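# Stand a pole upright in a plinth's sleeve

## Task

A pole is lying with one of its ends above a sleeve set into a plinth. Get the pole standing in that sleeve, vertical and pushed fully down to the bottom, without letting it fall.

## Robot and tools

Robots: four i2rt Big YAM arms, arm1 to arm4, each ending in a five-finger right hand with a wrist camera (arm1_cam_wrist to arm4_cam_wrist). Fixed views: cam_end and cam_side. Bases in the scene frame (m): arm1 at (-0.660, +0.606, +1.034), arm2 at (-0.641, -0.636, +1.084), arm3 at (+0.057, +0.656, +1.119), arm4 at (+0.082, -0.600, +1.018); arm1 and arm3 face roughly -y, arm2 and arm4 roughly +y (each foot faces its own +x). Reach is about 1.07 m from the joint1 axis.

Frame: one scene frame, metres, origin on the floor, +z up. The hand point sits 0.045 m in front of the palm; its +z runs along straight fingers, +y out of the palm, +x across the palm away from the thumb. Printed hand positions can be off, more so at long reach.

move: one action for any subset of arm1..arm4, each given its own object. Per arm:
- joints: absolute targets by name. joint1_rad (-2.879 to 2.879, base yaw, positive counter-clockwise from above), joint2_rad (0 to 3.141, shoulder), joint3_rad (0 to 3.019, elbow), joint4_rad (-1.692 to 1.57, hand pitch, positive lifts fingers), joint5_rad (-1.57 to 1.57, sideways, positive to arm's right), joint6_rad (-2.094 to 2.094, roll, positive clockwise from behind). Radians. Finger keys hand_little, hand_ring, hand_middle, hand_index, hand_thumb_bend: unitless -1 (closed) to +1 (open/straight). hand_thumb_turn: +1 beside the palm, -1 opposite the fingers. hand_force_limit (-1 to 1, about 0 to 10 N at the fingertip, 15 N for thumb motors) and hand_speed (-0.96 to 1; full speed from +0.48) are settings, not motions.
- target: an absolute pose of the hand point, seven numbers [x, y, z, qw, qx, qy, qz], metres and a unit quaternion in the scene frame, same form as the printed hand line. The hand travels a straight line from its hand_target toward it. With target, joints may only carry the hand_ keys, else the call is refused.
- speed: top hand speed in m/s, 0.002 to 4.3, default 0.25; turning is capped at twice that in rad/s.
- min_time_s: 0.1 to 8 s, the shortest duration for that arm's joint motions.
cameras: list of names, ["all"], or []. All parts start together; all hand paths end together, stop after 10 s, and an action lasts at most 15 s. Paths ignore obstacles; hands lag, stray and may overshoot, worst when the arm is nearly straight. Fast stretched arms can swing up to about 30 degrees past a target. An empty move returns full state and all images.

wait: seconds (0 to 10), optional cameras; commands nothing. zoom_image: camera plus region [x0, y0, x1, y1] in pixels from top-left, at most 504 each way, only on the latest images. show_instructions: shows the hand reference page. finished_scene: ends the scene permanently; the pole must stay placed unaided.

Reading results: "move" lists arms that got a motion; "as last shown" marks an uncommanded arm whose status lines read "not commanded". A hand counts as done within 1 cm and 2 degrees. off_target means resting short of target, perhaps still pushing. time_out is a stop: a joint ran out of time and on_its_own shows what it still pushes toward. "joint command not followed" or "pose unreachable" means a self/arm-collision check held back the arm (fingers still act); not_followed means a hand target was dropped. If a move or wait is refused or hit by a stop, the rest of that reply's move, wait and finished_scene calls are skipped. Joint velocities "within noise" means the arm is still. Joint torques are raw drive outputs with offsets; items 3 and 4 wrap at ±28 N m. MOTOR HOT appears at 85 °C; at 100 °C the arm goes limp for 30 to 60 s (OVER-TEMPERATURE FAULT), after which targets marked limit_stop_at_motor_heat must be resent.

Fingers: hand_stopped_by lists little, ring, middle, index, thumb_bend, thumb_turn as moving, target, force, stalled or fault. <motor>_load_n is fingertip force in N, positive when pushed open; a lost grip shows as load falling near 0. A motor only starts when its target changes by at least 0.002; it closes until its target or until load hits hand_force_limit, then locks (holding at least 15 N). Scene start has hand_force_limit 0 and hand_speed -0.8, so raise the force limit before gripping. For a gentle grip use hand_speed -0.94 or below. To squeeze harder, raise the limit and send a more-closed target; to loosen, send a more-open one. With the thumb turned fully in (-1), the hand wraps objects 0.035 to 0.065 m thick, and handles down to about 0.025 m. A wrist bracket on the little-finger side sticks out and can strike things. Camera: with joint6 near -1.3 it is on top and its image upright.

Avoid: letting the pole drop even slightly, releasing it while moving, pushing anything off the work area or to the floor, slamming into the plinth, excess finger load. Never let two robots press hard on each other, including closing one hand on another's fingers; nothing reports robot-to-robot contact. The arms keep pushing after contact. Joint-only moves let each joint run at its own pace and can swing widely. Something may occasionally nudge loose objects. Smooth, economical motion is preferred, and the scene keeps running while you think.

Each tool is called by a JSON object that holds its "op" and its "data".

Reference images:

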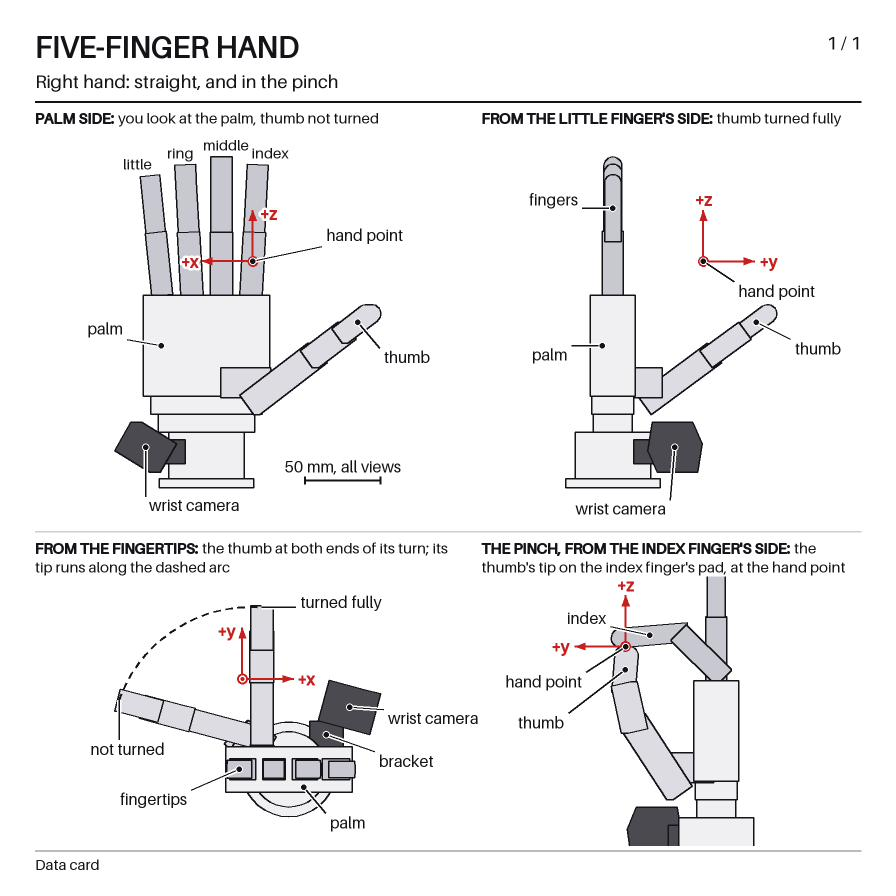

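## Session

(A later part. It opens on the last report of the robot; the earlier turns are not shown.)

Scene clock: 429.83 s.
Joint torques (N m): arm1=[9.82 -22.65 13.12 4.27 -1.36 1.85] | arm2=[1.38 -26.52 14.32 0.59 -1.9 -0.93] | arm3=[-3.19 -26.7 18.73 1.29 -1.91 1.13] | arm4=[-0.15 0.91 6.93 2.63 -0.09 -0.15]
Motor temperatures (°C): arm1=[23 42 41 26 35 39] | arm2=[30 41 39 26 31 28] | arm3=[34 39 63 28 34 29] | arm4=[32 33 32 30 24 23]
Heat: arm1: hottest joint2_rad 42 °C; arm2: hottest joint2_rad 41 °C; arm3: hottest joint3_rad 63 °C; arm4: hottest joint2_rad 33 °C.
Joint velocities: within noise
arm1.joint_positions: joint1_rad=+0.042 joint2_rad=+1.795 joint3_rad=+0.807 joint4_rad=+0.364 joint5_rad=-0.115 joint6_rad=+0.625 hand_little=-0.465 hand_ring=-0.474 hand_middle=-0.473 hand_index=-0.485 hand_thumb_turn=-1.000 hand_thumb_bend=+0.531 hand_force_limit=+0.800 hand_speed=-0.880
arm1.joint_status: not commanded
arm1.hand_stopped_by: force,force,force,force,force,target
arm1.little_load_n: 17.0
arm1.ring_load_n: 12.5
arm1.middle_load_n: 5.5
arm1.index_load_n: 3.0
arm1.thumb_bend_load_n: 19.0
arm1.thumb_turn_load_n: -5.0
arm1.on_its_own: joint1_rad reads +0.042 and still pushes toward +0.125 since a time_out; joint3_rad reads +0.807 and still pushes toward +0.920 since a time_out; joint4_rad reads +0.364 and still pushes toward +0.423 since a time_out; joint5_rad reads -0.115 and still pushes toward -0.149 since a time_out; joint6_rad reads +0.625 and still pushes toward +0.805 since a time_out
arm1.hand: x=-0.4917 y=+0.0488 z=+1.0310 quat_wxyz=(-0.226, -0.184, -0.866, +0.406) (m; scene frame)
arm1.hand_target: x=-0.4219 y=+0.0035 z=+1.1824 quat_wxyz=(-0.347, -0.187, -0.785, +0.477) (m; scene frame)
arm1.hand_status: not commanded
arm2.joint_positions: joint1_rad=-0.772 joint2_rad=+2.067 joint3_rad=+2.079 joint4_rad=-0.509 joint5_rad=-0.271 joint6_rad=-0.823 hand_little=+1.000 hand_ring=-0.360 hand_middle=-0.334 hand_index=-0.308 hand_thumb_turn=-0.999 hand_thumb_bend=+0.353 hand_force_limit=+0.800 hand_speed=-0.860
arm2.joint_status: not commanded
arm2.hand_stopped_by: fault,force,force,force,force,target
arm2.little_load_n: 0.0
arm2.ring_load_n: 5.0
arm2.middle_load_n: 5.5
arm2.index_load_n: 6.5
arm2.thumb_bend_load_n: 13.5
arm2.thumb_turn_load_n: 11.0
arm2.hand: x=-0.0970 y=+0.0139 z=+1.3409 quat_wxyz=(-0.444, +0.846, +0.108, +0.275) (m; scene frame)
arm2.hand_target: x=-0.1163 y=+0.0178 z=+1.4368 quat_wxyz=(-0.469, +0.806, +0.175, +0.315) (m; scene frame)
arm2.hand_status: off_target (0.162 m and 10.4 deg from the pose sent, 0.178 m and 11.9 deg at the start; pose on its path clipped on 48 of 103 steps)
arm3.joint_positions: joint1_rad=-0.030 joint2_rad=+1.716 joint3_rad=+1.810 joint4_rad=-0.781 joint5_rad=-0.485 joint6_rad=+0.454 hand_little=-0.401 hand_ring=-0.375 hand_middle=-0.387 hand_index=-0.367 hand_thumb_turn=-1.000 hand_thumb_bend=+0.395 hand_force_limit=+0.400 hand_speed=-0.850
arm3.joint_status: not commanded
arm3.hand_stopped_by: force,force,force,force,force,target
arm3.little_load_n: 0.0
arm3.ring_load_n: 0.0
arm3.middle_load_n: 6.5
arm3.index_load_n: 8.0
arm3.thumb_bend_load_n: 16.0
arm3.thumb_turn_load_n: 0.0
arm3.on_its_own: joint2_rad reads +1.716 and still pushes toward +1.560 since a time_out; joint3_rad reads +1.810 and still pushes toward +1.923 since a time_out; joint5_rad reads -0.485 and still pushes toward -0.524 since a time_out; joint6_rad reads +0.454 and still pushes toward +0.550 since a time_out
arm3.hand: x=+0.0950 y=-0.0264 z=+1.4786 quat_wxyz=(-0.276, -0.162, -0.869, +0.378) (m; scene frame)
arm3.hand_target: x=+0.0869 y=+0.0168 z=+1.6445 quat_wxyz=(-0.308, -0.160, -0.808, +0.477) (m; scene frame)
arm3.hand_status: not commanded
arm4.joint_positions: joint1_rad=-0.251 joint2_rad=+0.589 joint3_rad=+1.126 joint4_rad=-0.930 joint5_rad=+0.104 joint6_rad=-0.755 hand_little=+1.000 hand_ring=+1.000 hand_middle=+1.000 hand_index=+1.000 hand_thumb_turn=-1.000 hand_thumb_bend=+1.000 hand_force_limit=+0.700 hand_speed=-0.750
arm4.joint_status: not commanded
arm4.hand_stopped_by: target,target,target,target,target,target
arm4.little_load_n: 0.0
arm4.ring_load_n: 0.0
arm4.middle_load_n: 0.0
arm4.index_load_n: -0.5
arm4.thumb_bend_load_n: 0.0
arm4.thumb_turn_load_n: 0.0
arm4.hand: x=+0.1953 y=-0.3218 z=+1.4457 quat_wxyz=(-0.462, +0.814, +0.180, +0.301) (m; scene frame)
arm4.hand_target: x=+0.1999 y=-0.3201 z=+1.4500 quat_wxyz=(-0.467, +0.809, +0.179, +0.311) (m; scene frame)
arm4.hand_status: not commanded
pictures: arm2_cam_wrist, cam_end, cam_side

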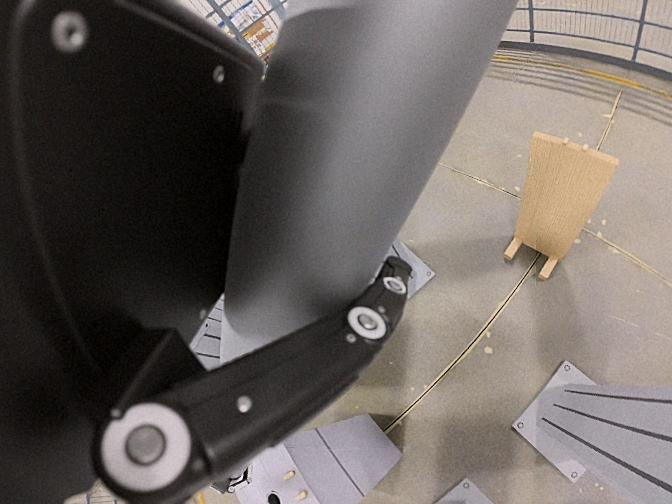

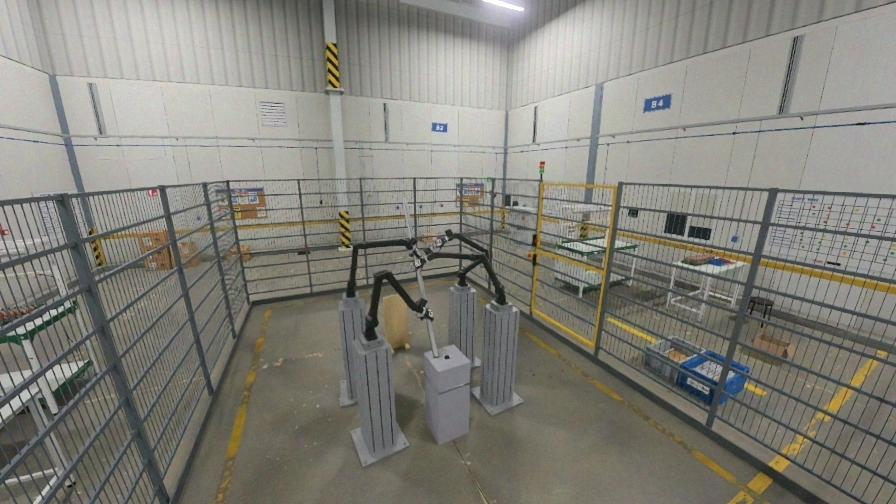

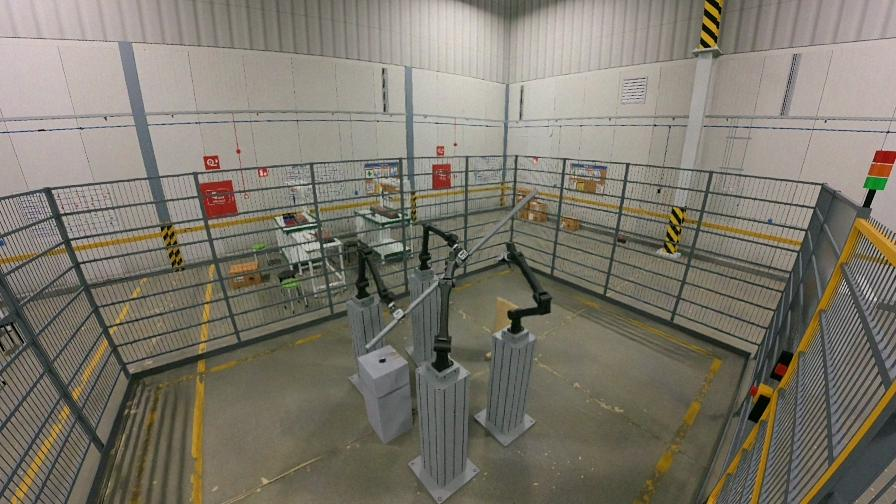

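{"op": "move", "data": {"cameras": ["cam_end","cam_side"]}}

Scene clock: 434.00 s.
Joint torques (N m): arm1=[9.76 -22.65 13.18 4.1 -1.33 1.82] | arm2=[1.03 -26.4 14.19 0.77 -1.9 -0.86] | arm3=[-3.25 -26.64 18.74 1.28 -1.91 1.13] | arm4=[-0.21 0.73 6.98 2.51 -0.1 -0.14]
Motor temperatures (°C): arm1=[23 42 41 26 35 39] | arm2=[30 41 39 26 31 28] | arm3=[34 39 63 28 34 29] | arm4=[32 33 32 30 24 23]
Heat: arm1: hottest joint2_rad 42 °C; arm2: hottest joint2_rad 41 °C; arm3: hottest joint3_rad 63 °C; arm4: hottest joint2_rad 33 °C.
Joint velocities: within noise
arm1.joint_positions: joint1_rad=+0.042 joint2_rad=+1.795 joint3_rad=+0.807 joint4_rad=+0.364 joint5_rad=-0.115 joint6_rad=+0.625 hand_little=-0.465 hand_ring=-0.474 hand_middle=-0.473 hand_index=-0.485 hand_thumb_turn=-1.000 hand_thumb_bend=+0.531 hand_force_limit=+0.800 hand_speed=-0.880
arm1.joint_status: not commanded
arm1.hand_stopped_by: force,force,force,force,force,target
arm1.little_load_n: 17.0
arm1.ring_load_n: 12.5
arm1.middle_load_n: 5.5
arm1.index_load_n: 3.0
arm1.thumb_bend_load_n: 19.5
arm1.thumb_turn_load_n: -5.0
arm1.on_its_own: joint1_rad reads +0.042 and still pushes toward +0.125 since a time_out; joint3_rad reads +0.807 and still pushes toward +0.920 since a time_out; joint4_rad reads +0.364 and still pushes toward +0.423 since a time_out; joint5_rad reads -0.115 and still pushes toward -0.149 since a time_out; joint6_rad reads +0.625 and still pushes toward +0.805 since a time_out
arm1.hand: x=-0.4917 y=+0.0488 z=+1.0310 quat_wxyz=(-0.226, -0.184, -0.866, +0.406) (m; scene frame)
arm1.hand_target: x=-0.4219 y=+0.0035 z=+1.1824 quat_wxyz=(-0.347, -0.187, -0.785, +0.477) (m; scene frame)
arm1.hand_status: not commanded
arm2.joint_positions: joint1_rad=-0.772 joint2_rad=+2.067 joint3_rad=+2.079 joint4_rad=-0.509 joint5_rad=-0.271 joint6_rad=-0.823 hand_little=+1.000 hand_ring=-0.360 hand_middle=-0.334 hand_index=-0.308 hand_thumb_turn=-0.999 hand_thumb_bend=+0.353 hand_force_limit=+0.800 hand_speed=-0.860
arm2.joint_status: not commanded
arm2.hand_stopped_by: fault,force,force,force,force,target
arm2.little_load_n: 0.0
arm2.ring_load_n: 4.5
arm2.middle_load_n: 5.5
arm2.index_load_n: 6.5
arm2.thumb_bend_load_n: 13.5
arm2.thumb_turn_load_n: 11.0
arm2.hand: x=-0.0970 y=+0.0139 z=+1.3409 quat_wxyz=(-0.444, +0.846, +0.108, +0.275) (m; scene frame)
arm2.hand_target: x=-0.1163 y=+0.0178 z=+1.4368 quat_wxyz=(-0.469, +0.806, +0.175, +0.315) (m; scene frame)
arm2.hand_status: off_target (0.162 m and 10.4 deg from the pose sent, 0.178 m and 11.9 deg at the start; pose on its path clipped on 48 of 103 steps)
arm3.joint_positions: joint1_rad=-0.030 joint2_rad=+1.716 joint3_rad=+1.810 joint4_rad=-0.781 joint5_rad=-0.485 joint6_rad=+0.454 hand_little=-0.401 hand_ring=-0.375 hand_middle=-0.387 hand_index=-0.367 hand_thumb_turn=-1.000 hand_thumb_bend=+0.395 hand_force_limit=+0.400 hand_speed=-0.850
arm3.joint_status: not commanded
arm3.hand_stopped_by: force,force,force,force,force,target
arm3.little_load_n: 0.0
arm3.ring_load_n: 0.0
arm3.middle_load_n: 6.5
arm3.index_load_n: 8.0
arm3.thumb_bend_load_n: 16.0
arm3.thumb_turn_load_n: 0.0
arm3.on_its_own: joint2_rad reads +1.716 and still pushes toward +1.560 since a time_out; joint3_rad reads +1.810 and still pushes toward +1.923 since a time_out; joint5_rad reads -0.485 and still pushes toward -0.524 since a time_out; joint6_rad reads +0.454 and still pushes toward +0.550 since a time_out
arm3.hand: x=+0.0950 y=-0.0264 z=+1.4786 quat_wxyz=(-0.276, -0.162, -0.869, +0.378) (m; scene frame)
arm3.hand_target: x=+0.0869 y=+0.0168 z=+1.6445 quat_wxyz=(-0.308, -0.160, -0.808, +0.477) (m; scene frame)
arm3.hand_status: not commanded
arm4.joint_positions: joint1_rad=-0.251 joint2_rad=+0.589 joint3_rad=+1.126 joint4_rad=-0.930 joint5_rad=+0.104 joint6_rad=-0.755 hand_little=+1.000 hand_ring=+1.000 hand_middle=+1.000 hand_index=+1.000 hand_thumb_turn=-1.000 hand_thumb_bend=+1.000 hand_force_limit=+0.700 hand_speed=-0.750
arm4.joint_status: not commanded
arm4.hand_stopped_by: target,target,target,target,target,target
arm4.little_load_n: 0.0
arm4.ring_load_n: 0.0
arm4.middle_load_n: 0.0
arm4.index_load_n: 0.0
arm4.thumb_bend_load_n: 0.0
arm4.thumb_turn_load_n: 0.0
arm4.hand: x=+0.1953 y=-0.3218 z=+1.4457 quat_wxyz=(-0.462, +0.814, +0.180, +0.301) (m; scene frame)
arm4.hand_target: x=+0.1999 y=-0.3201 z=+1.4500 quat_wxyz=(-0.467, +0.809, +0.179, +0.311) (m; scene frame)
arm4.hand_status: not commanded
pictures: cam_end, cam_side

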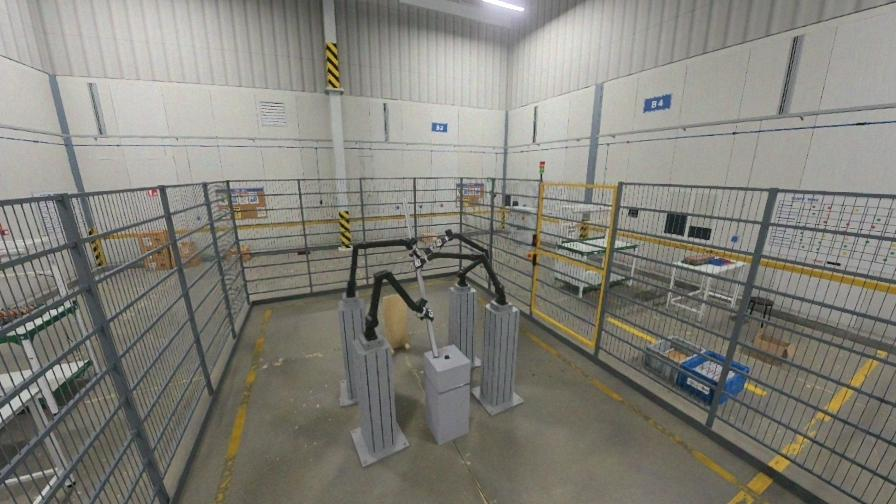

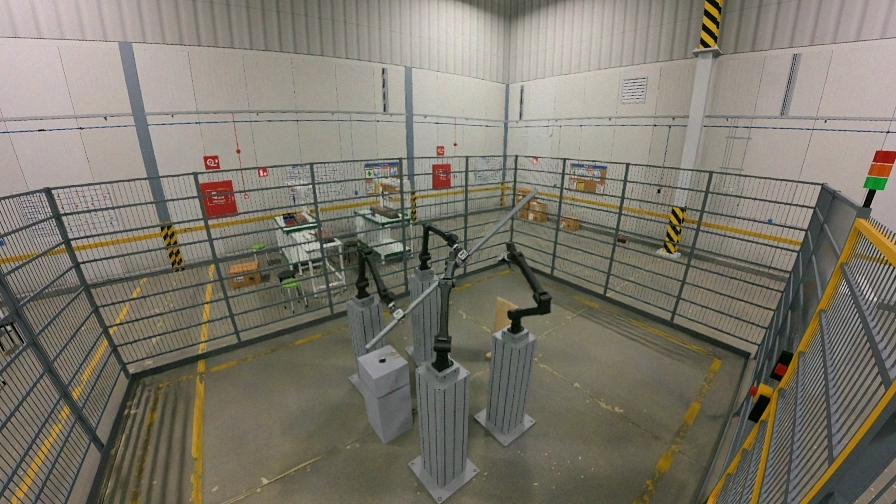

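{"op": "zoom_image", "data": {"camera": "cam_side", "region": [340, 310, 440, 390]}}

{"op": "zoom_image", "data": {"camera": "cam_end", "region": [400, 310, 500, 390]}}

Scaled by 5.040.

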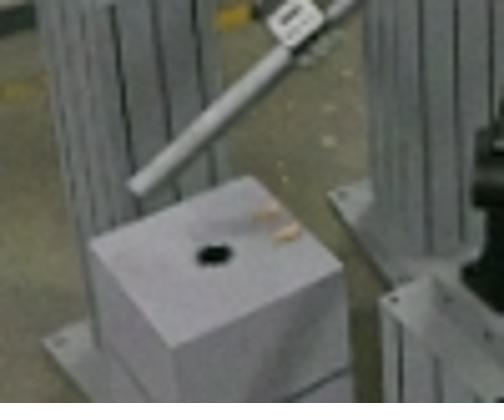

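Scaled by 5.040.

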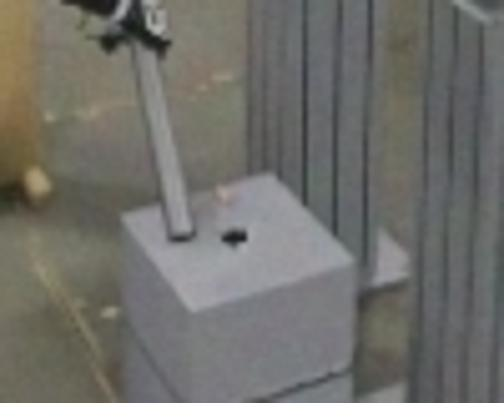

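{"op": "move", "data": {"arm1": {"joints":{"joint1_rad":0.075,"joint2_rad":1.93,"joint3_rad":1.09,"joint4_rad":0.46,"joint5_rad":-0.17,"joint6_rad":0.74},"min_time_s":4}, "cameras": ["cam_end","cam_side"]}}

{"op": "zoom_image", "data": {"camera": "cam_side", "region": [340, 310, 440, 390]}}

{"op": "zoom_image", "data": {"camera": "cam_end", "region": [400, 310, 500, 390]}}

Scene clock: 453.10 s.
Joint torques (N m): arm1=[5.3 -17.85 13.07 4.14 0.21 1.43] | arm2=[2.67 -26.23 14.26 1.88 -1.03 -0.22] | arm3=[-3.25 -26.7 18.71 1.16 -0.56 1.54] | arm4=[-0.03 0.73 6.98 2.61 -0.1 -0.13]
Motor temperatures (°C): arm1=[23 42 44 26 34 39] | arm2=[30 43 42 26 32 28] | arm3=[33 41 63 27 34 29] | arm4=[32 33 32 30 24 23]
Heat: arm1: hottest joint3_rad 44 °C; arm2: hottest joint2_rad 43 °C; arm3: hottest joint3_rad 63 °C; arm4: hottest joint2_rad 33 °C.
move: arm1 time_out
Joint velocities: within noise
arm1.joint_positions: joint1_rad=+0.032 joint2_rad=+1.970 joint3_rad=+0.979 joint4_rad=+0.410 joint5_rad=-0.179 joint6_rad=+0.599 hand_little=-0.465 hand_ring=-0.473 hand_middle=-0.473 hand_index=-0.485 hand_thumb_turn=-1.000 hand_thumb_bend=+0.531 hand_force_limit=+0.800 hand_speed=-0.880
arm1.joint_status: joint3_rad time_out (moved +0.171 of +0.283); joint6_rad time_out (moved -0.026 of +0.115); the others done
arm1.hand_stopped_by: force,force,force,force,force,target
arm1.little_load_n: 21.0
arm1.ring_load_n: 14.5
arm1.middle_load_n: 6.0
arm1.index_load_n: 1.0
arm1.thumb_bend_load_n: 20.5
arm1.thumb_turn_load_n: -5.5
arm1.on_its_own: joint3_rad reads +0.979 and still pushes toward +1.090 since a time_out; joint6_rad reads +0.599 and still pushes toward +0.740 since a time_out
arm1.hand: x=-0.4776 y=-0.0108 z=+1.0091 quat_wxyz=(-0.251, -0.158, -0.860, +0.416)
arm1.hand_target: x=-0.4383 y=-0.0656 z=+1.1043 quat_wxyz=(-0.319, -0.181, -0.802, +0.472)
arm1.hand_status: not commanded
arm2, arm3, arm4: as last shown
arm2.joint_positions: joint1_rad=-0.790 joint2_rad=+2.067 joint3_rad=+2.080 joint4_rad=-0.544 joint5_rad=-0.293 joint6_rad=-0.904 hand_little=+1.000 hand_ring=-0.360 hand_middle=-0.334 hand_index=-0.308 hand_thumb_turn=-0.999 hand_thumb_bend=+0.353 hand_force_limit=+0.800 hand_speed=-0.860
arm2.ring_load_n: 6.0
arm2.middle_load_n: 5.0
arm2.index_load_n: 4.0
arm2.thumb_turn_load_n: 5.5
arm2.hand: x=-0.0884 y=+0.0004 z=+1.3358 quat_wxyz=(-0.427, +0.849, +0.139, +0.278)
arm2.hand_target: x=-0.1164 y=+0.0178 z=+1.4368 quat_wxyz=(-0.469, +0.806, +0.175, +0.315)
arm3.joint_positions: joint1_rad=-0.030 joint2_rad=+1.716 joint3_rad=+1.810 joint4_rad=-0.778 joint5_rad=-0.519 joint6_rad=+0.420 hand_little=-0.400 hand_ring=-0.374 hand_middle=-0.387 hand_index=-0.368 hand_thumb_turn=-1.000 hand_thumb_bend=+0.395 hand_force_limit=+0.400 hand_speed=-0.850
arm3.little_load_n: 11.5
arm3.ring_load_n: 3.0
arm3.middle_load_n: 5.5
arm3.index_load_n: 0.0
arm3.thumb_bend_load_n: 19.5
arm3.thumb_turn_load_n: -5.0
arm3.on_its_own: joint2_rad reads +1.716 and still pushes toward +1.560 since a time_out; joint3_rad reads +1.810 and still pushes toward +1.923 since a time_out; joint6_rad reads +0.420 and still pushes toward +0.550 since a time_out; joint5_rad moved -0.035 to your old target -0.524
arm3.hand: x=+0.0993 y=-0.0231 z=+1.4802 quat_wxyz=(-0.285, -0.139, -0.869, +0.380)
arm3.hand_target: x=+0.0869 y=+0.0168 z=+1.6446 quat_wxyz=(-0.308, -0.161, -0.808, +0.477)

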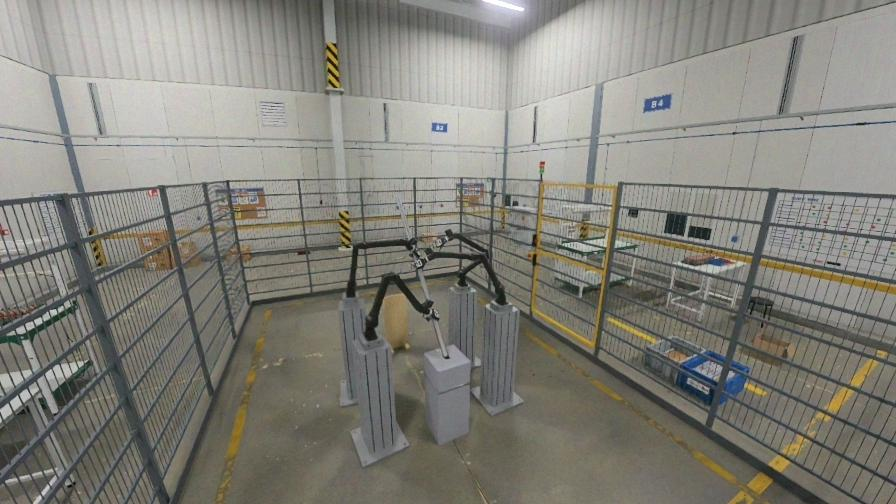

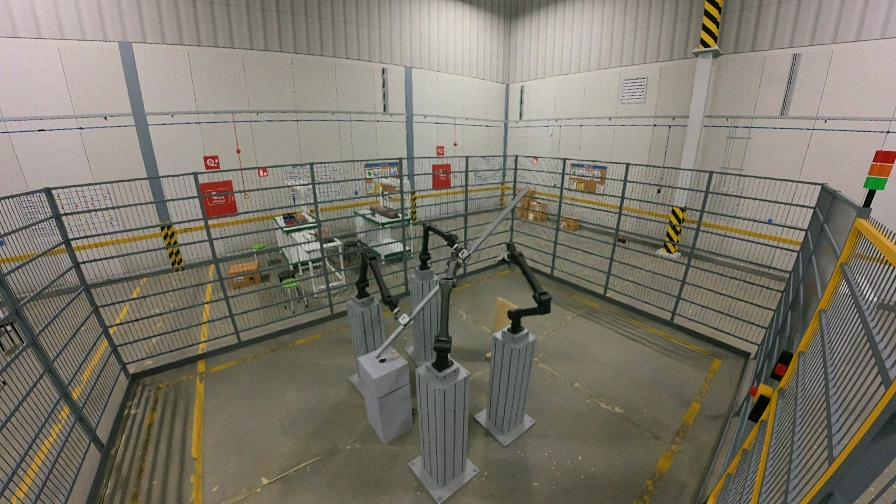

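Scaled by 5.040.

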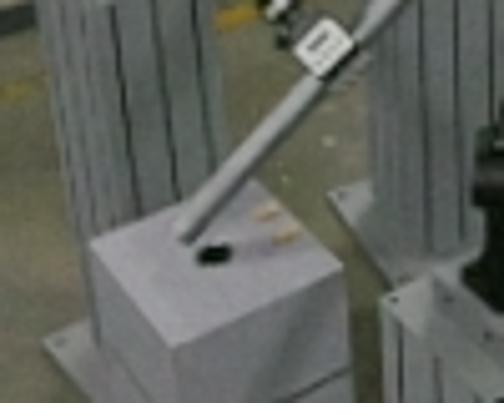

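Scaled by 5.040.

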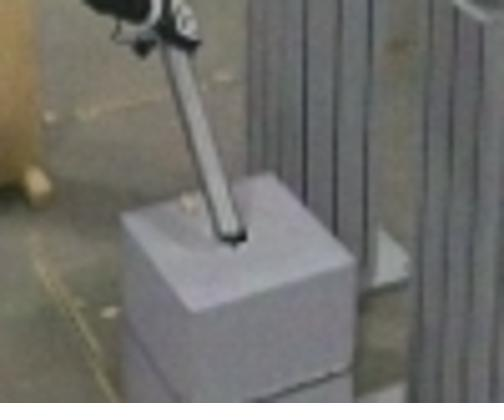

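{"op": "move", "data": {"arm1": {"joints":{"joint1_rad":0.09,"joint2_rad":2.05,"joint3_rad":1.15,"joint4_rad":0.51,"joint5_rad":-0.17,"joint6_rad":0.76},"min_time_s":4}, "cameras": ["cam_end","cam_side"]}}

{"op": "zoom_image", "data": {"camera": "cam_side", "region": [340, 310, 440, 390]}}

{"op": "zoom_image", "data": {"camera": "cam_end", "region": [400, 310, 500, 390]}}

Scene clock: 462.67 s.
Joint torques (N m): arm1=[6.07 -17.14 12.66 3.64 0.86 1.48] | arm2=[2.67 -26.58 14.24 2.21 -1.09 -0.02] | arm3=[-3.25 -26.64 18.71 1.14 -0.11 1.62] | arm4=[-0.15 0.73 6.98 2.61 -0.1 -0.13]
Motor temperatures (°C): arm1=[23 42 45 26 33 38] | arm2=[30 42 44 26 32 28] | arm3=[33 41 63 27 33 29] | arm4=[32 33 32 30 24 23]
Heat: arm1: hottest joint3_rad 45 °C; arm2: hottest joint3_rad 44 °C; arm3: hottest joint3_rad 63 °C; arm4: hottest joint2_rad 33 °C.
move: arm1 time_out
Joint velocities: within noise
arm1.joint_positions: joint1_rad=+0.041 joint2_rad=+2.056 joint3_rad=+1.042 joint4_rad=+0.466 joint5_rad=-0.195 joint6_rad=+0.613 hand_little=-0.465 hand_ring=-0.473 hand_middle=-0.473 hand_index=-0.485 hand_thumb_turn=-1.000 hand_thumb_bend=+0.531 hand_force_limit=+0.800 hand_speed=-0.880
arm1.joint_status: joint1_rad time_out (moved +0.009 of +0.058); joint3_rad time_out (moved +0.063 of +0.171); joint6_rad time_out (moved +0.014 of +0.161); the others done
arm1.hand_stopped_by: force,force,force,force,force,target
arm1.little_load_n: 20.5
arm1.ring_load_n: 13.5
arm1.middle_load_n: 5.5
arm1.index_load_n: 0.5
arm1.thumb_bend_load_n: 20.5
arm1.thumb_turn_load_n: -5.0
arm1.on_its_own: joint1_rad reads +0.041 and still pushes toward +0.090 since a time_out; joint3_rad reads +1.042 and still pushes toward +1.150 since a time_out; joint6_rad reads +0.613 and still pushes toward +0.760 since a time_out
arm1.hand: x=-0.4651 y=-0.0328 z=+0.9937 quat_wxyz=(-0.267, -0.153, -0.852, +0.424)
arm1.hand_target: x=-0.4234 y=-0.0819 z=+1.0625 quat_wxyz=(-0.325, -0.184, -0.804, +0.463)
arm1.hand_status: not commanded
arm2, arm3, arm4: as last shown
arm2.joint_positions: joint1_rad=-0.796 joint2_rad=+2.069 joint3_rad=+2.080 joint4_rad=-0.554 joint5_rad=-0.292 joint6_rad=-0.927 hand_little=+1.000 hand_ring=-0.360 hand_middle=-0.334 hand_index=-0.308 hand_thumb_turn=-1.000 hand_thumb_bend=+0.353 hand_force_limit=+0.800 hand_speed=-0.860
arm2.ring_load_n: 5.0
arm2.middle_load_n: 4.0
arm2.thumb_bend_load_n: 11.5
arm2.thumb_turn_load_n: 2.5
arm2.hand: x=-0.0838 y=-0.0047 z=+1.3322 quat_wxyz=(-0.419, +0.851, +0.145, +0.280)
arm2.hand_target: x=-0.1163 y=+0.0177 z=+1.4370 quat_wxyz=(-0.469, +0.806, +0.175, +0.315)
arm3.joint_positions: joint1_rad=-0.030 joint2_rad=+1.716 joint3_rad=+1.810 joint4_rad=-0.778 joint5_rad=-0.531 joint6_rad=+0.412 hand_little=-0.400 hand_ring=-0.374 hand_middle=-0.387 hand_index=-0.368 hand_thumb_turn=-1.000 hand_thumb_bend=+0.396 hand_force_limit=+0.400 hand_speed=-0.850
arm3.little_load_n: 20.5
arm3.ring_load_n: 7.0
arm3.middle_load_n: 3.0
arm3.thumb_bend_load_n: 22.0
arm3.thumb_turn_load_n: -8.5
arm3.on_its_own: joint2_rad reads +1.716 and still pushes toward +1.560 since a time_out; joint3_rad reads +1.810 and still pushes toward +1.923 since a time_out; joint6_rad reads +0.412 and still pushes toward +0.550 since a time_out
arm3.hand: x=+0.1009 y=-0.0219 z=+1.4808 quat_wxyz=(-0.288, -0.133, -0.869, +0.380)
arm3.hand_target: x=+0.0869 y=+0.0167 z=+1.6445 quat_wxyz=(-0.308, -0.161, -0.808, +0.477)
arm4.thumb_turn_load_n: 0.5

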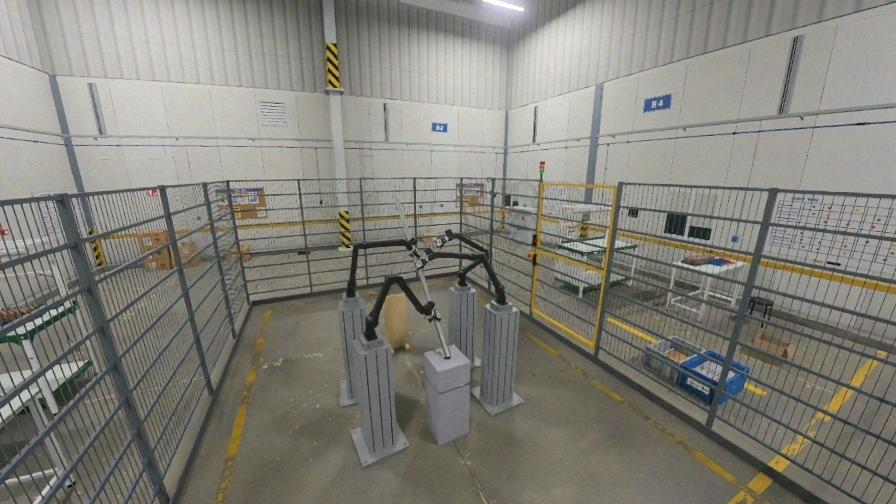

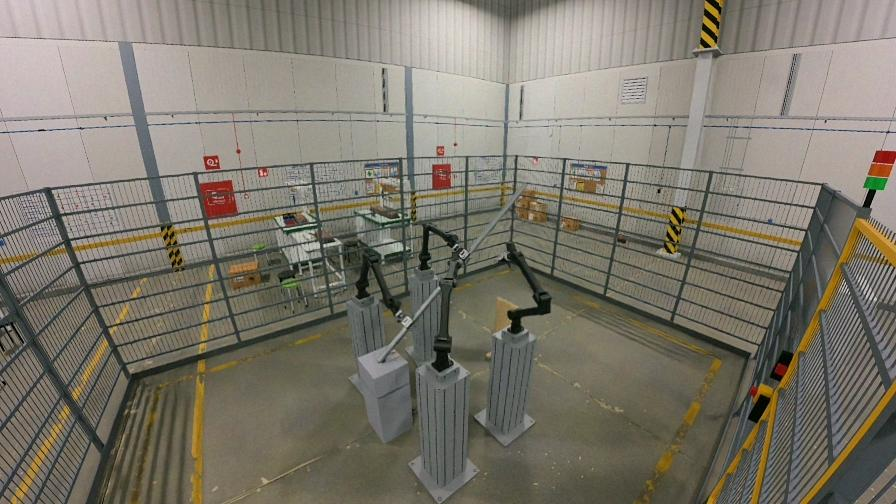

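Scaled by 5.040.

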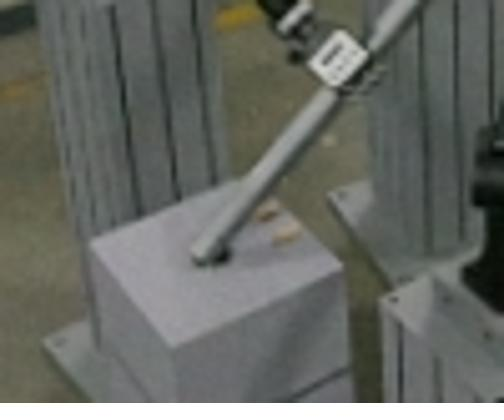

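Scaled by 5.040.

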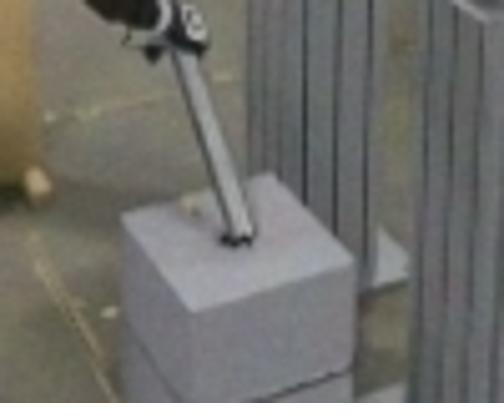

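{"op": "move", "data": {"arm1": {"joints":{"joint1_rad":0.08,"joint2_rad":2.12,"joint3_rad":1.18,"joint4_rad":0.53,"joint5_rad":-0.18,"joint6_rad":0.76},"min_time_s":3}, "cameras": ["cam_end","cam_side"]}}

{"op": "zoom_image", "data": {"camera": "cam_side", "region": [350, 330, 410, 380]}}

{"op": "zoom_image", "data": {"camera": "cam_end", "region": [420, 330, 480, 380]}}

Scene clock: 470.07 s.
Joint torques (N m): arm1=[5.6 -12.69 13 4.07 0.73 1.46] | arm2=[3.08 -26.17 14.23 2.3 -1.08 0] | arm3=[-3.49 -26.87 18.71 1.05 -0.16 1.61] | arm4=[0.15 0.79 6.98 2.65 -0.1 -0.15]
Motor temperatures (°C): arm1=[23 41 46 26 33 38] | arm2=[30 42 44 26 32 27] | arm3=[33 42 64 27 32 29] | arm4=[32 32 32 30 24 23]
Heat: arm1: hottest joint3_rad 46 °C; arm2: hottest joint3_rad 44 °C; arm3: hottest joint3_rad 64 °C; arm4: hottest joint1_rad 32 °C.
move: arm1 time_out
Joint velocities: within noise
arm1.joint_positions: joint1_rad=+0.041 joint2_rad=+2.066 joint3_rad=+1.044 joint4_rad=+0.479 joint5_rad=-0.202 joint6_rad=+0.613 hand_little=-0.465 hand_ring=-0.473 hand_middle=-0.474 hand_index=-0.485 hand_thumb_turn=-1.000 hand_thumb_bend=+0.531 hand_force_limit=+0.800 hand_speed=-0.880
arm1.joint_status: joint3_rad time_out (moved +0.002 of +0.138); joint6_rad time_out (moved +0.001 of +0.147); the others done
arm1.hand_stopped_by: force,force,force,force,force,target
arm1.little_load_n: 14.0
arm1.ring_load_n: 10.5
arm1.middle_load_n: 4.0
arm1.index_load_n: 2.0
arm1.thumb_bend_load_n: 20.5
arm1.thumb_turn_load_n: -2.5
arm1.on_its_own: joint3_rad reads +1.044 and still pushes toward +1.157 since a time_out; joint6_rad reads +0.613 and still pushes toward +0.760 since a time_out
arm1.hand: x=-0.4639 y=-0.0335 z=+0.9917 quat_wxyz=(-0.270, -0.151, -0.851, +0.425)
arm1.hand_target: x=-0.4288 y=-0.0796 z=+1.0216 quat_wxyz=(-0.319, -0.190, -0.814, +0.446)
arm1.hand_status: not commanded
arm2, arm3, arm4: as last shown
arm2.joint_positions: joint1_rad=-0.798 joint2_rad=+2.072 joint3_rad=+2.080 joint4_rad=-0.554 joint5_rad=-0.292 joint6_rad=-0.927 hand_little=+1.000 hand_ring=-0.360 hand_middle=-0.334 hand_index=-0.308 hand_thumb_turn=-1.000 hand_thumb_bend=+0.353 hand_force_limit=+0.800 hand_speed=-0.860
arm2.hand: x=-0.0823 y=-0.0059 z=+1.3301 quat_wxyz=(-0.418, +0.852, +0.144, +0.280)
arm2.hand_target: x=-0.1163 y=+0.0177 z=+1.4369 quat_wxyz=(-0.469, +0.806, +0.175, +0.315)
arm3.joint_positions: joint1_rad=-0.027 joint2_rad=+1.718 joint3_rad=+1.810 joint4_rad=-0.775 joint5_rad=-0.530 joint6_rad=+0.412 hand_little=-0.400 hand_ring=-0.374 hand_middle=-0.387 hand_index=-0.368 hand_thumb_turn=-1.000 hand_thumb_bend=+0.396 hand_force_limit=+0.400 hand_speed=-0.850
arm3.little_load_n: 21.0
arm3.middle_load_n: 3.5
arm3.thumb_turn_load_n: -8.0
arm3.on_its_own: joint2_rad reads +1.718 and still pushes toward +1.560 since a time_out; joint3_rad reads +1.810 and still pushes toward +1.923 since a time_out; joint6_rad reads +0.412 and still pushes toward +0.550 since a time_out
arm3.hand: x=+0.1026 y=-0.0228 z=+1.4799 quat_wxyz=(-0.288, -0.132, -0.869, +0.380)
arm3.hand_target: x=+0.0871 y=+0.0167 z=+1.6445 quat_wxyz=(-0.308, -0.160, -0.808, +0.477)
arm4.thumb_turn_load_n: 0.0

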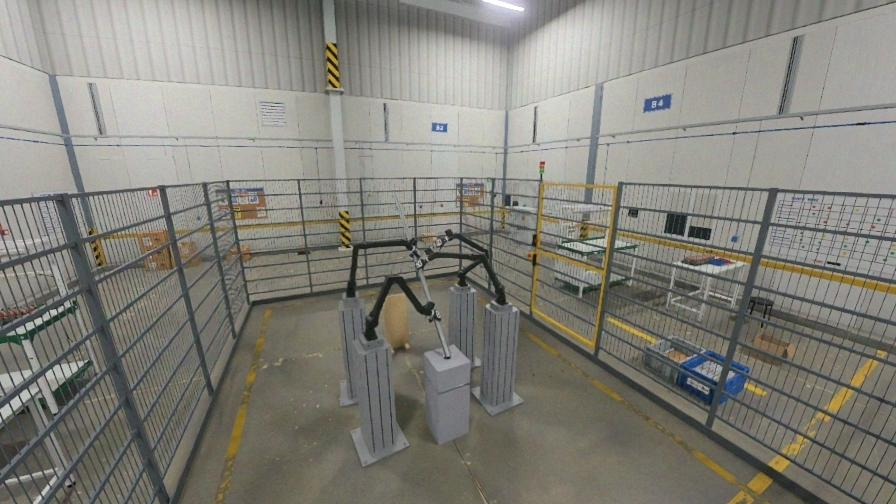

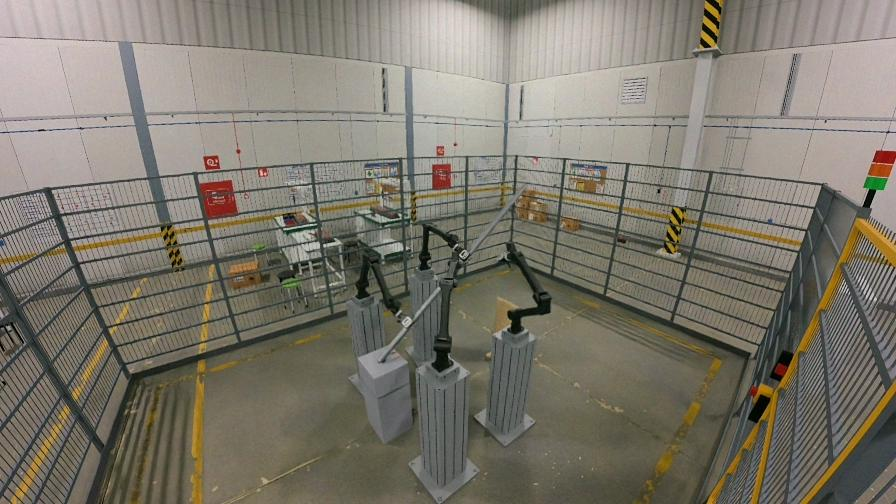

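Scaled by 8.400.

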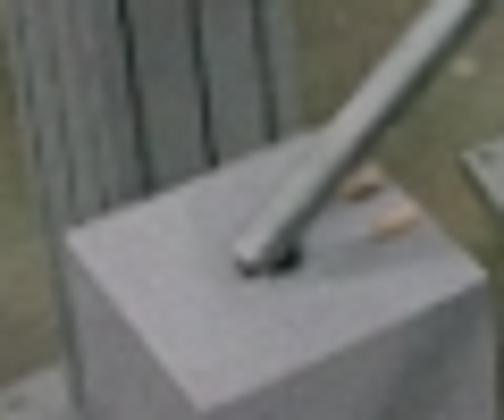

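Scaled by 8.400.

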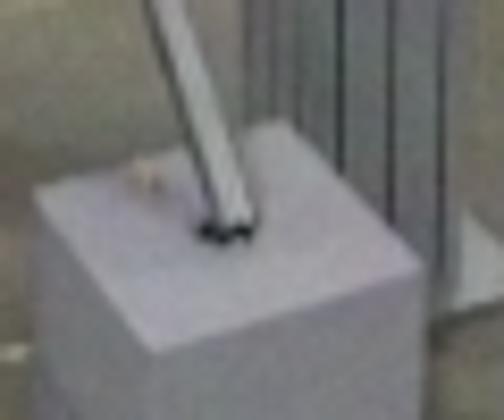

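{"op": "move", "data": {"cameras": ["arm1_cam_wrist","arm2_cam_wrist","arm4_cam_wrist"]}}

Scene clock: 471.87 s.
Joint torques (N m): arm1=[5.6 -12.63 13.04 4.04 0.73 1.51] | arm2=[2.32 -26.7 14.06 2.04 -1.09 -0.01] | arm3=[-3.55 -26.81 18.7 1.06 -0.16 1.62] | arm4=[-0.15 0.91 6.94 2.59 -0.11 -0.15]
Motor temperatures (°C): arm1=[23 41 46 26 33 38] | arm2=[30 42 45 26 32 27] | arm3=[33 42 64 27 32 29] | arm4=[32 32 32 30 24 23]
Heat: arm1: hottest joint3_rad 46 °C; arm2: hottest joint3_rad 45 °C; arm3: hottest joint3_rad 64 °C; arm4: hottest joint1_rad 32 °C.
Joint velocities: within noise
arm1.joint_positions: joint1_rad=+0.041 joint2_rad=+2.066 joint3_rad=+1.044 joint4_rad=+0.479 joint5_rad=-0.202 joint6_rad=+0.613 hand_little=-0.465 hand_ring=-0.473 hand_middle=-0.474 hand_index=-0.485 hand_thumb_turn=-1.000 hand_thumb_bend=+0.531 hand_force_limit=+0.800 hand_speed=-0.880
arm1.joint_status: joint3_rad time_out (moved +0.002 of +0.138); joint6_rad time_out (moved +0.001 of +0.147); the others done
arm1.hand_stopped_by: force,force,force,force,force,target
arm1.little_load_n: 14.0
arm1.ring_load_n: 11.0
arm1.middle_load_n: 4.0
arm1.index_load_n: 2.0
arm1.thumb_bend_load_n: 20.5
arm1.thumb_turn_load_n: -2.5
arm1.on_its_own: joint3_rad reads +1.044 and still pushes toward +1.157 since a time_out; joint6_rad reads +0.613 and still pushes toward +0.760 since a time_out
arm1.hand: x=-0.4639 y=-0.0335 z=+0.9917 quat_wxyz=(-0.270, -0.151, -0.851, +0.425) (m; scene frame)
arm1.hand_target: x=-0.4288 y=-0.0796 z=+1.0216 quat_wxyz=(-0.319, -0.190, -0.814, +0.446) (m; scene frame)
arm1.hand_status: not commanded
arm2.joint_positions: joint1_rad=-0.798 joint2_rad=+2.072 joint3_rad=+2.080 joint4_rad=-0.554 joint5_rad=-0.292 joint6_rad=-0.927 hand_little=+1.000 hand_ring=-0.360 hand_middle=-0.334 hand_index=-0.308 hand_thumb_turn=-1.000 hand_thumb_bend=+0.353 hand_force_limit=+0.800 hand_speed=-0.860
arm2.joint_status: not commanded
arm2.hand_stopped_by: fault,force,force,force,force,target
arm2.little_load_n: 0.0
arm2.ring_load_n: 5.0
arm2.middle_load_n: 4.0
arm2.index_load_n: 4.0
arm2.thumb_bend_load_n: 11.5
arm2.thumb_turn_load_n: 2.5
arm2.hand: x=-0.0823 y=-0.0059 z=+1.3301 quat_wxyz=(-0.418, +0.852, +0.144, +0.280) (m; scene frame)
arm2.hand_target: x=-0.1163 y=+0.0177 z=+1.4369 quat_wxyz=(-0.469, +0.806, +0.175, +0.315) (m; scene frame)
arm2.hand_status: not commanded
arm3.joint_positions: joint1_rad=-0.027 joint2_rad=+1.718 joint3_rad=+1.810 joint4_rad=-0.775 joint5_rad=-0.530 joint6_rad=+0.412 hand_little=-0.400 hand_ring=-0.374 hand_middle=-0.387 hand_index=-0.368 hand_thumb_turn=-1.000 hand_thumb_bend=+0.396 hand_force_limit=+0.400 hand_speed=-0.850
arm3.joint_status: not commanded
arm3.hand_stopped_by: force,force,force,force,force,target
arm3.little_load_n: 20.5
arm3.ring_load_n: 7.0
arm3.middle_load_n: 3.0
arm3.index_load_n: 0.0
arm3.thumb_bend_load_n: 22.0
arm3.thumb_turn_load_n: -8.0
arm3.on_its_own: joint2_rad reads +1.718 and still pushes toward +1.560 since a time_out; joint3_rad reads +1.810 and still pushes toward +1.923 since a time_out; joint6_rad reads +0.412 and still pushes toward +0.550 since a time_out
arm3.hand: x=+0.1026 y=-0.0228 z=+1.4799 quat_wxyz=(-0.288, -0.132, -0.869, +0.380) (m; scene frame)
arm3.hand_target: x=+0.0871 y=+0.0167 z=+1.6445 quat_wxyz=(-0.308, -0.160, -0.808, +0.477) (m; scene frame)
arm3.hand_status: not commanded
arm4.joint_positions: joint1_rad=-0.251 joint2_rad=+0.589 joint3_rad=+1.126 joint4_rad=-0.930 joint5_rad=+0.104 joint6_rad=-0.755 hand_little=+1.000 hand_ring=+1.000 hand_middle=+1.000 hand_index=+1.000 hand_thumb_turn=-1.000 hand_thumb_bend=+1.000 hand_force_limit=+0.700 hand_speed=-0.750
arm4.joint_status: not commanded
arm4.hand_stopped_by: target,target,target,target,target,target
arm4.little_load_n: 0.0
arm4.ring_load_n: 0.0
arm4.middle_load_n: 0.0
arm4.index_load_n: 0.0
arm4.thumb_bend_load_n: 0.5
arm4.thumb_turn_load_n: 0.0
arm4.hand: x=+0.1953 y=-0.3218 z=+1.4457 quat_wxyz=(-0.462, +0.814, +0.180, +0.301) (m; scene frame)
arm4.hand_target: x=+0.1999 y=-0.3201 z=+1.4500 quat_wxyz=(-0.467, +0.809, +0.179, +0.311) (m; scene frame)
arm4.hand_status: not commanded
pictures: arm1_cam_wrist, arm2_cam_wrist, arm4_cam_wrist

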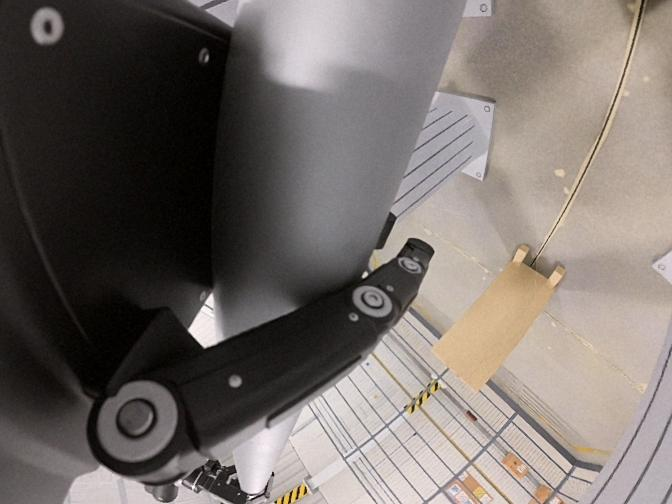

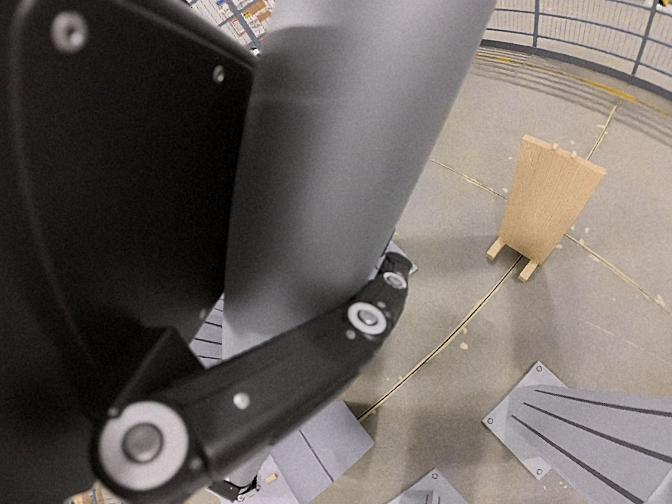

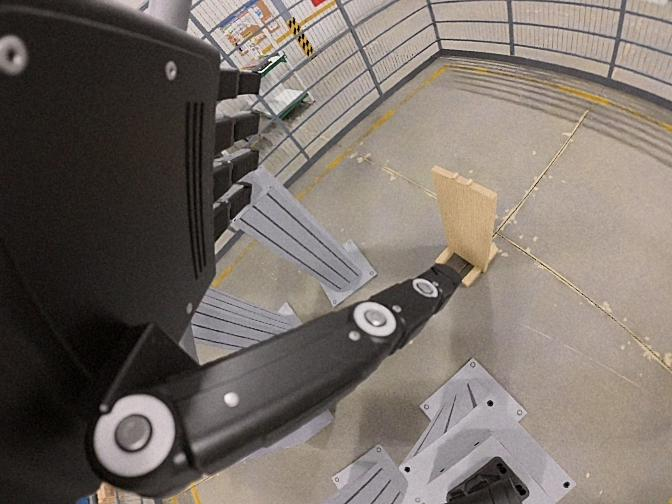

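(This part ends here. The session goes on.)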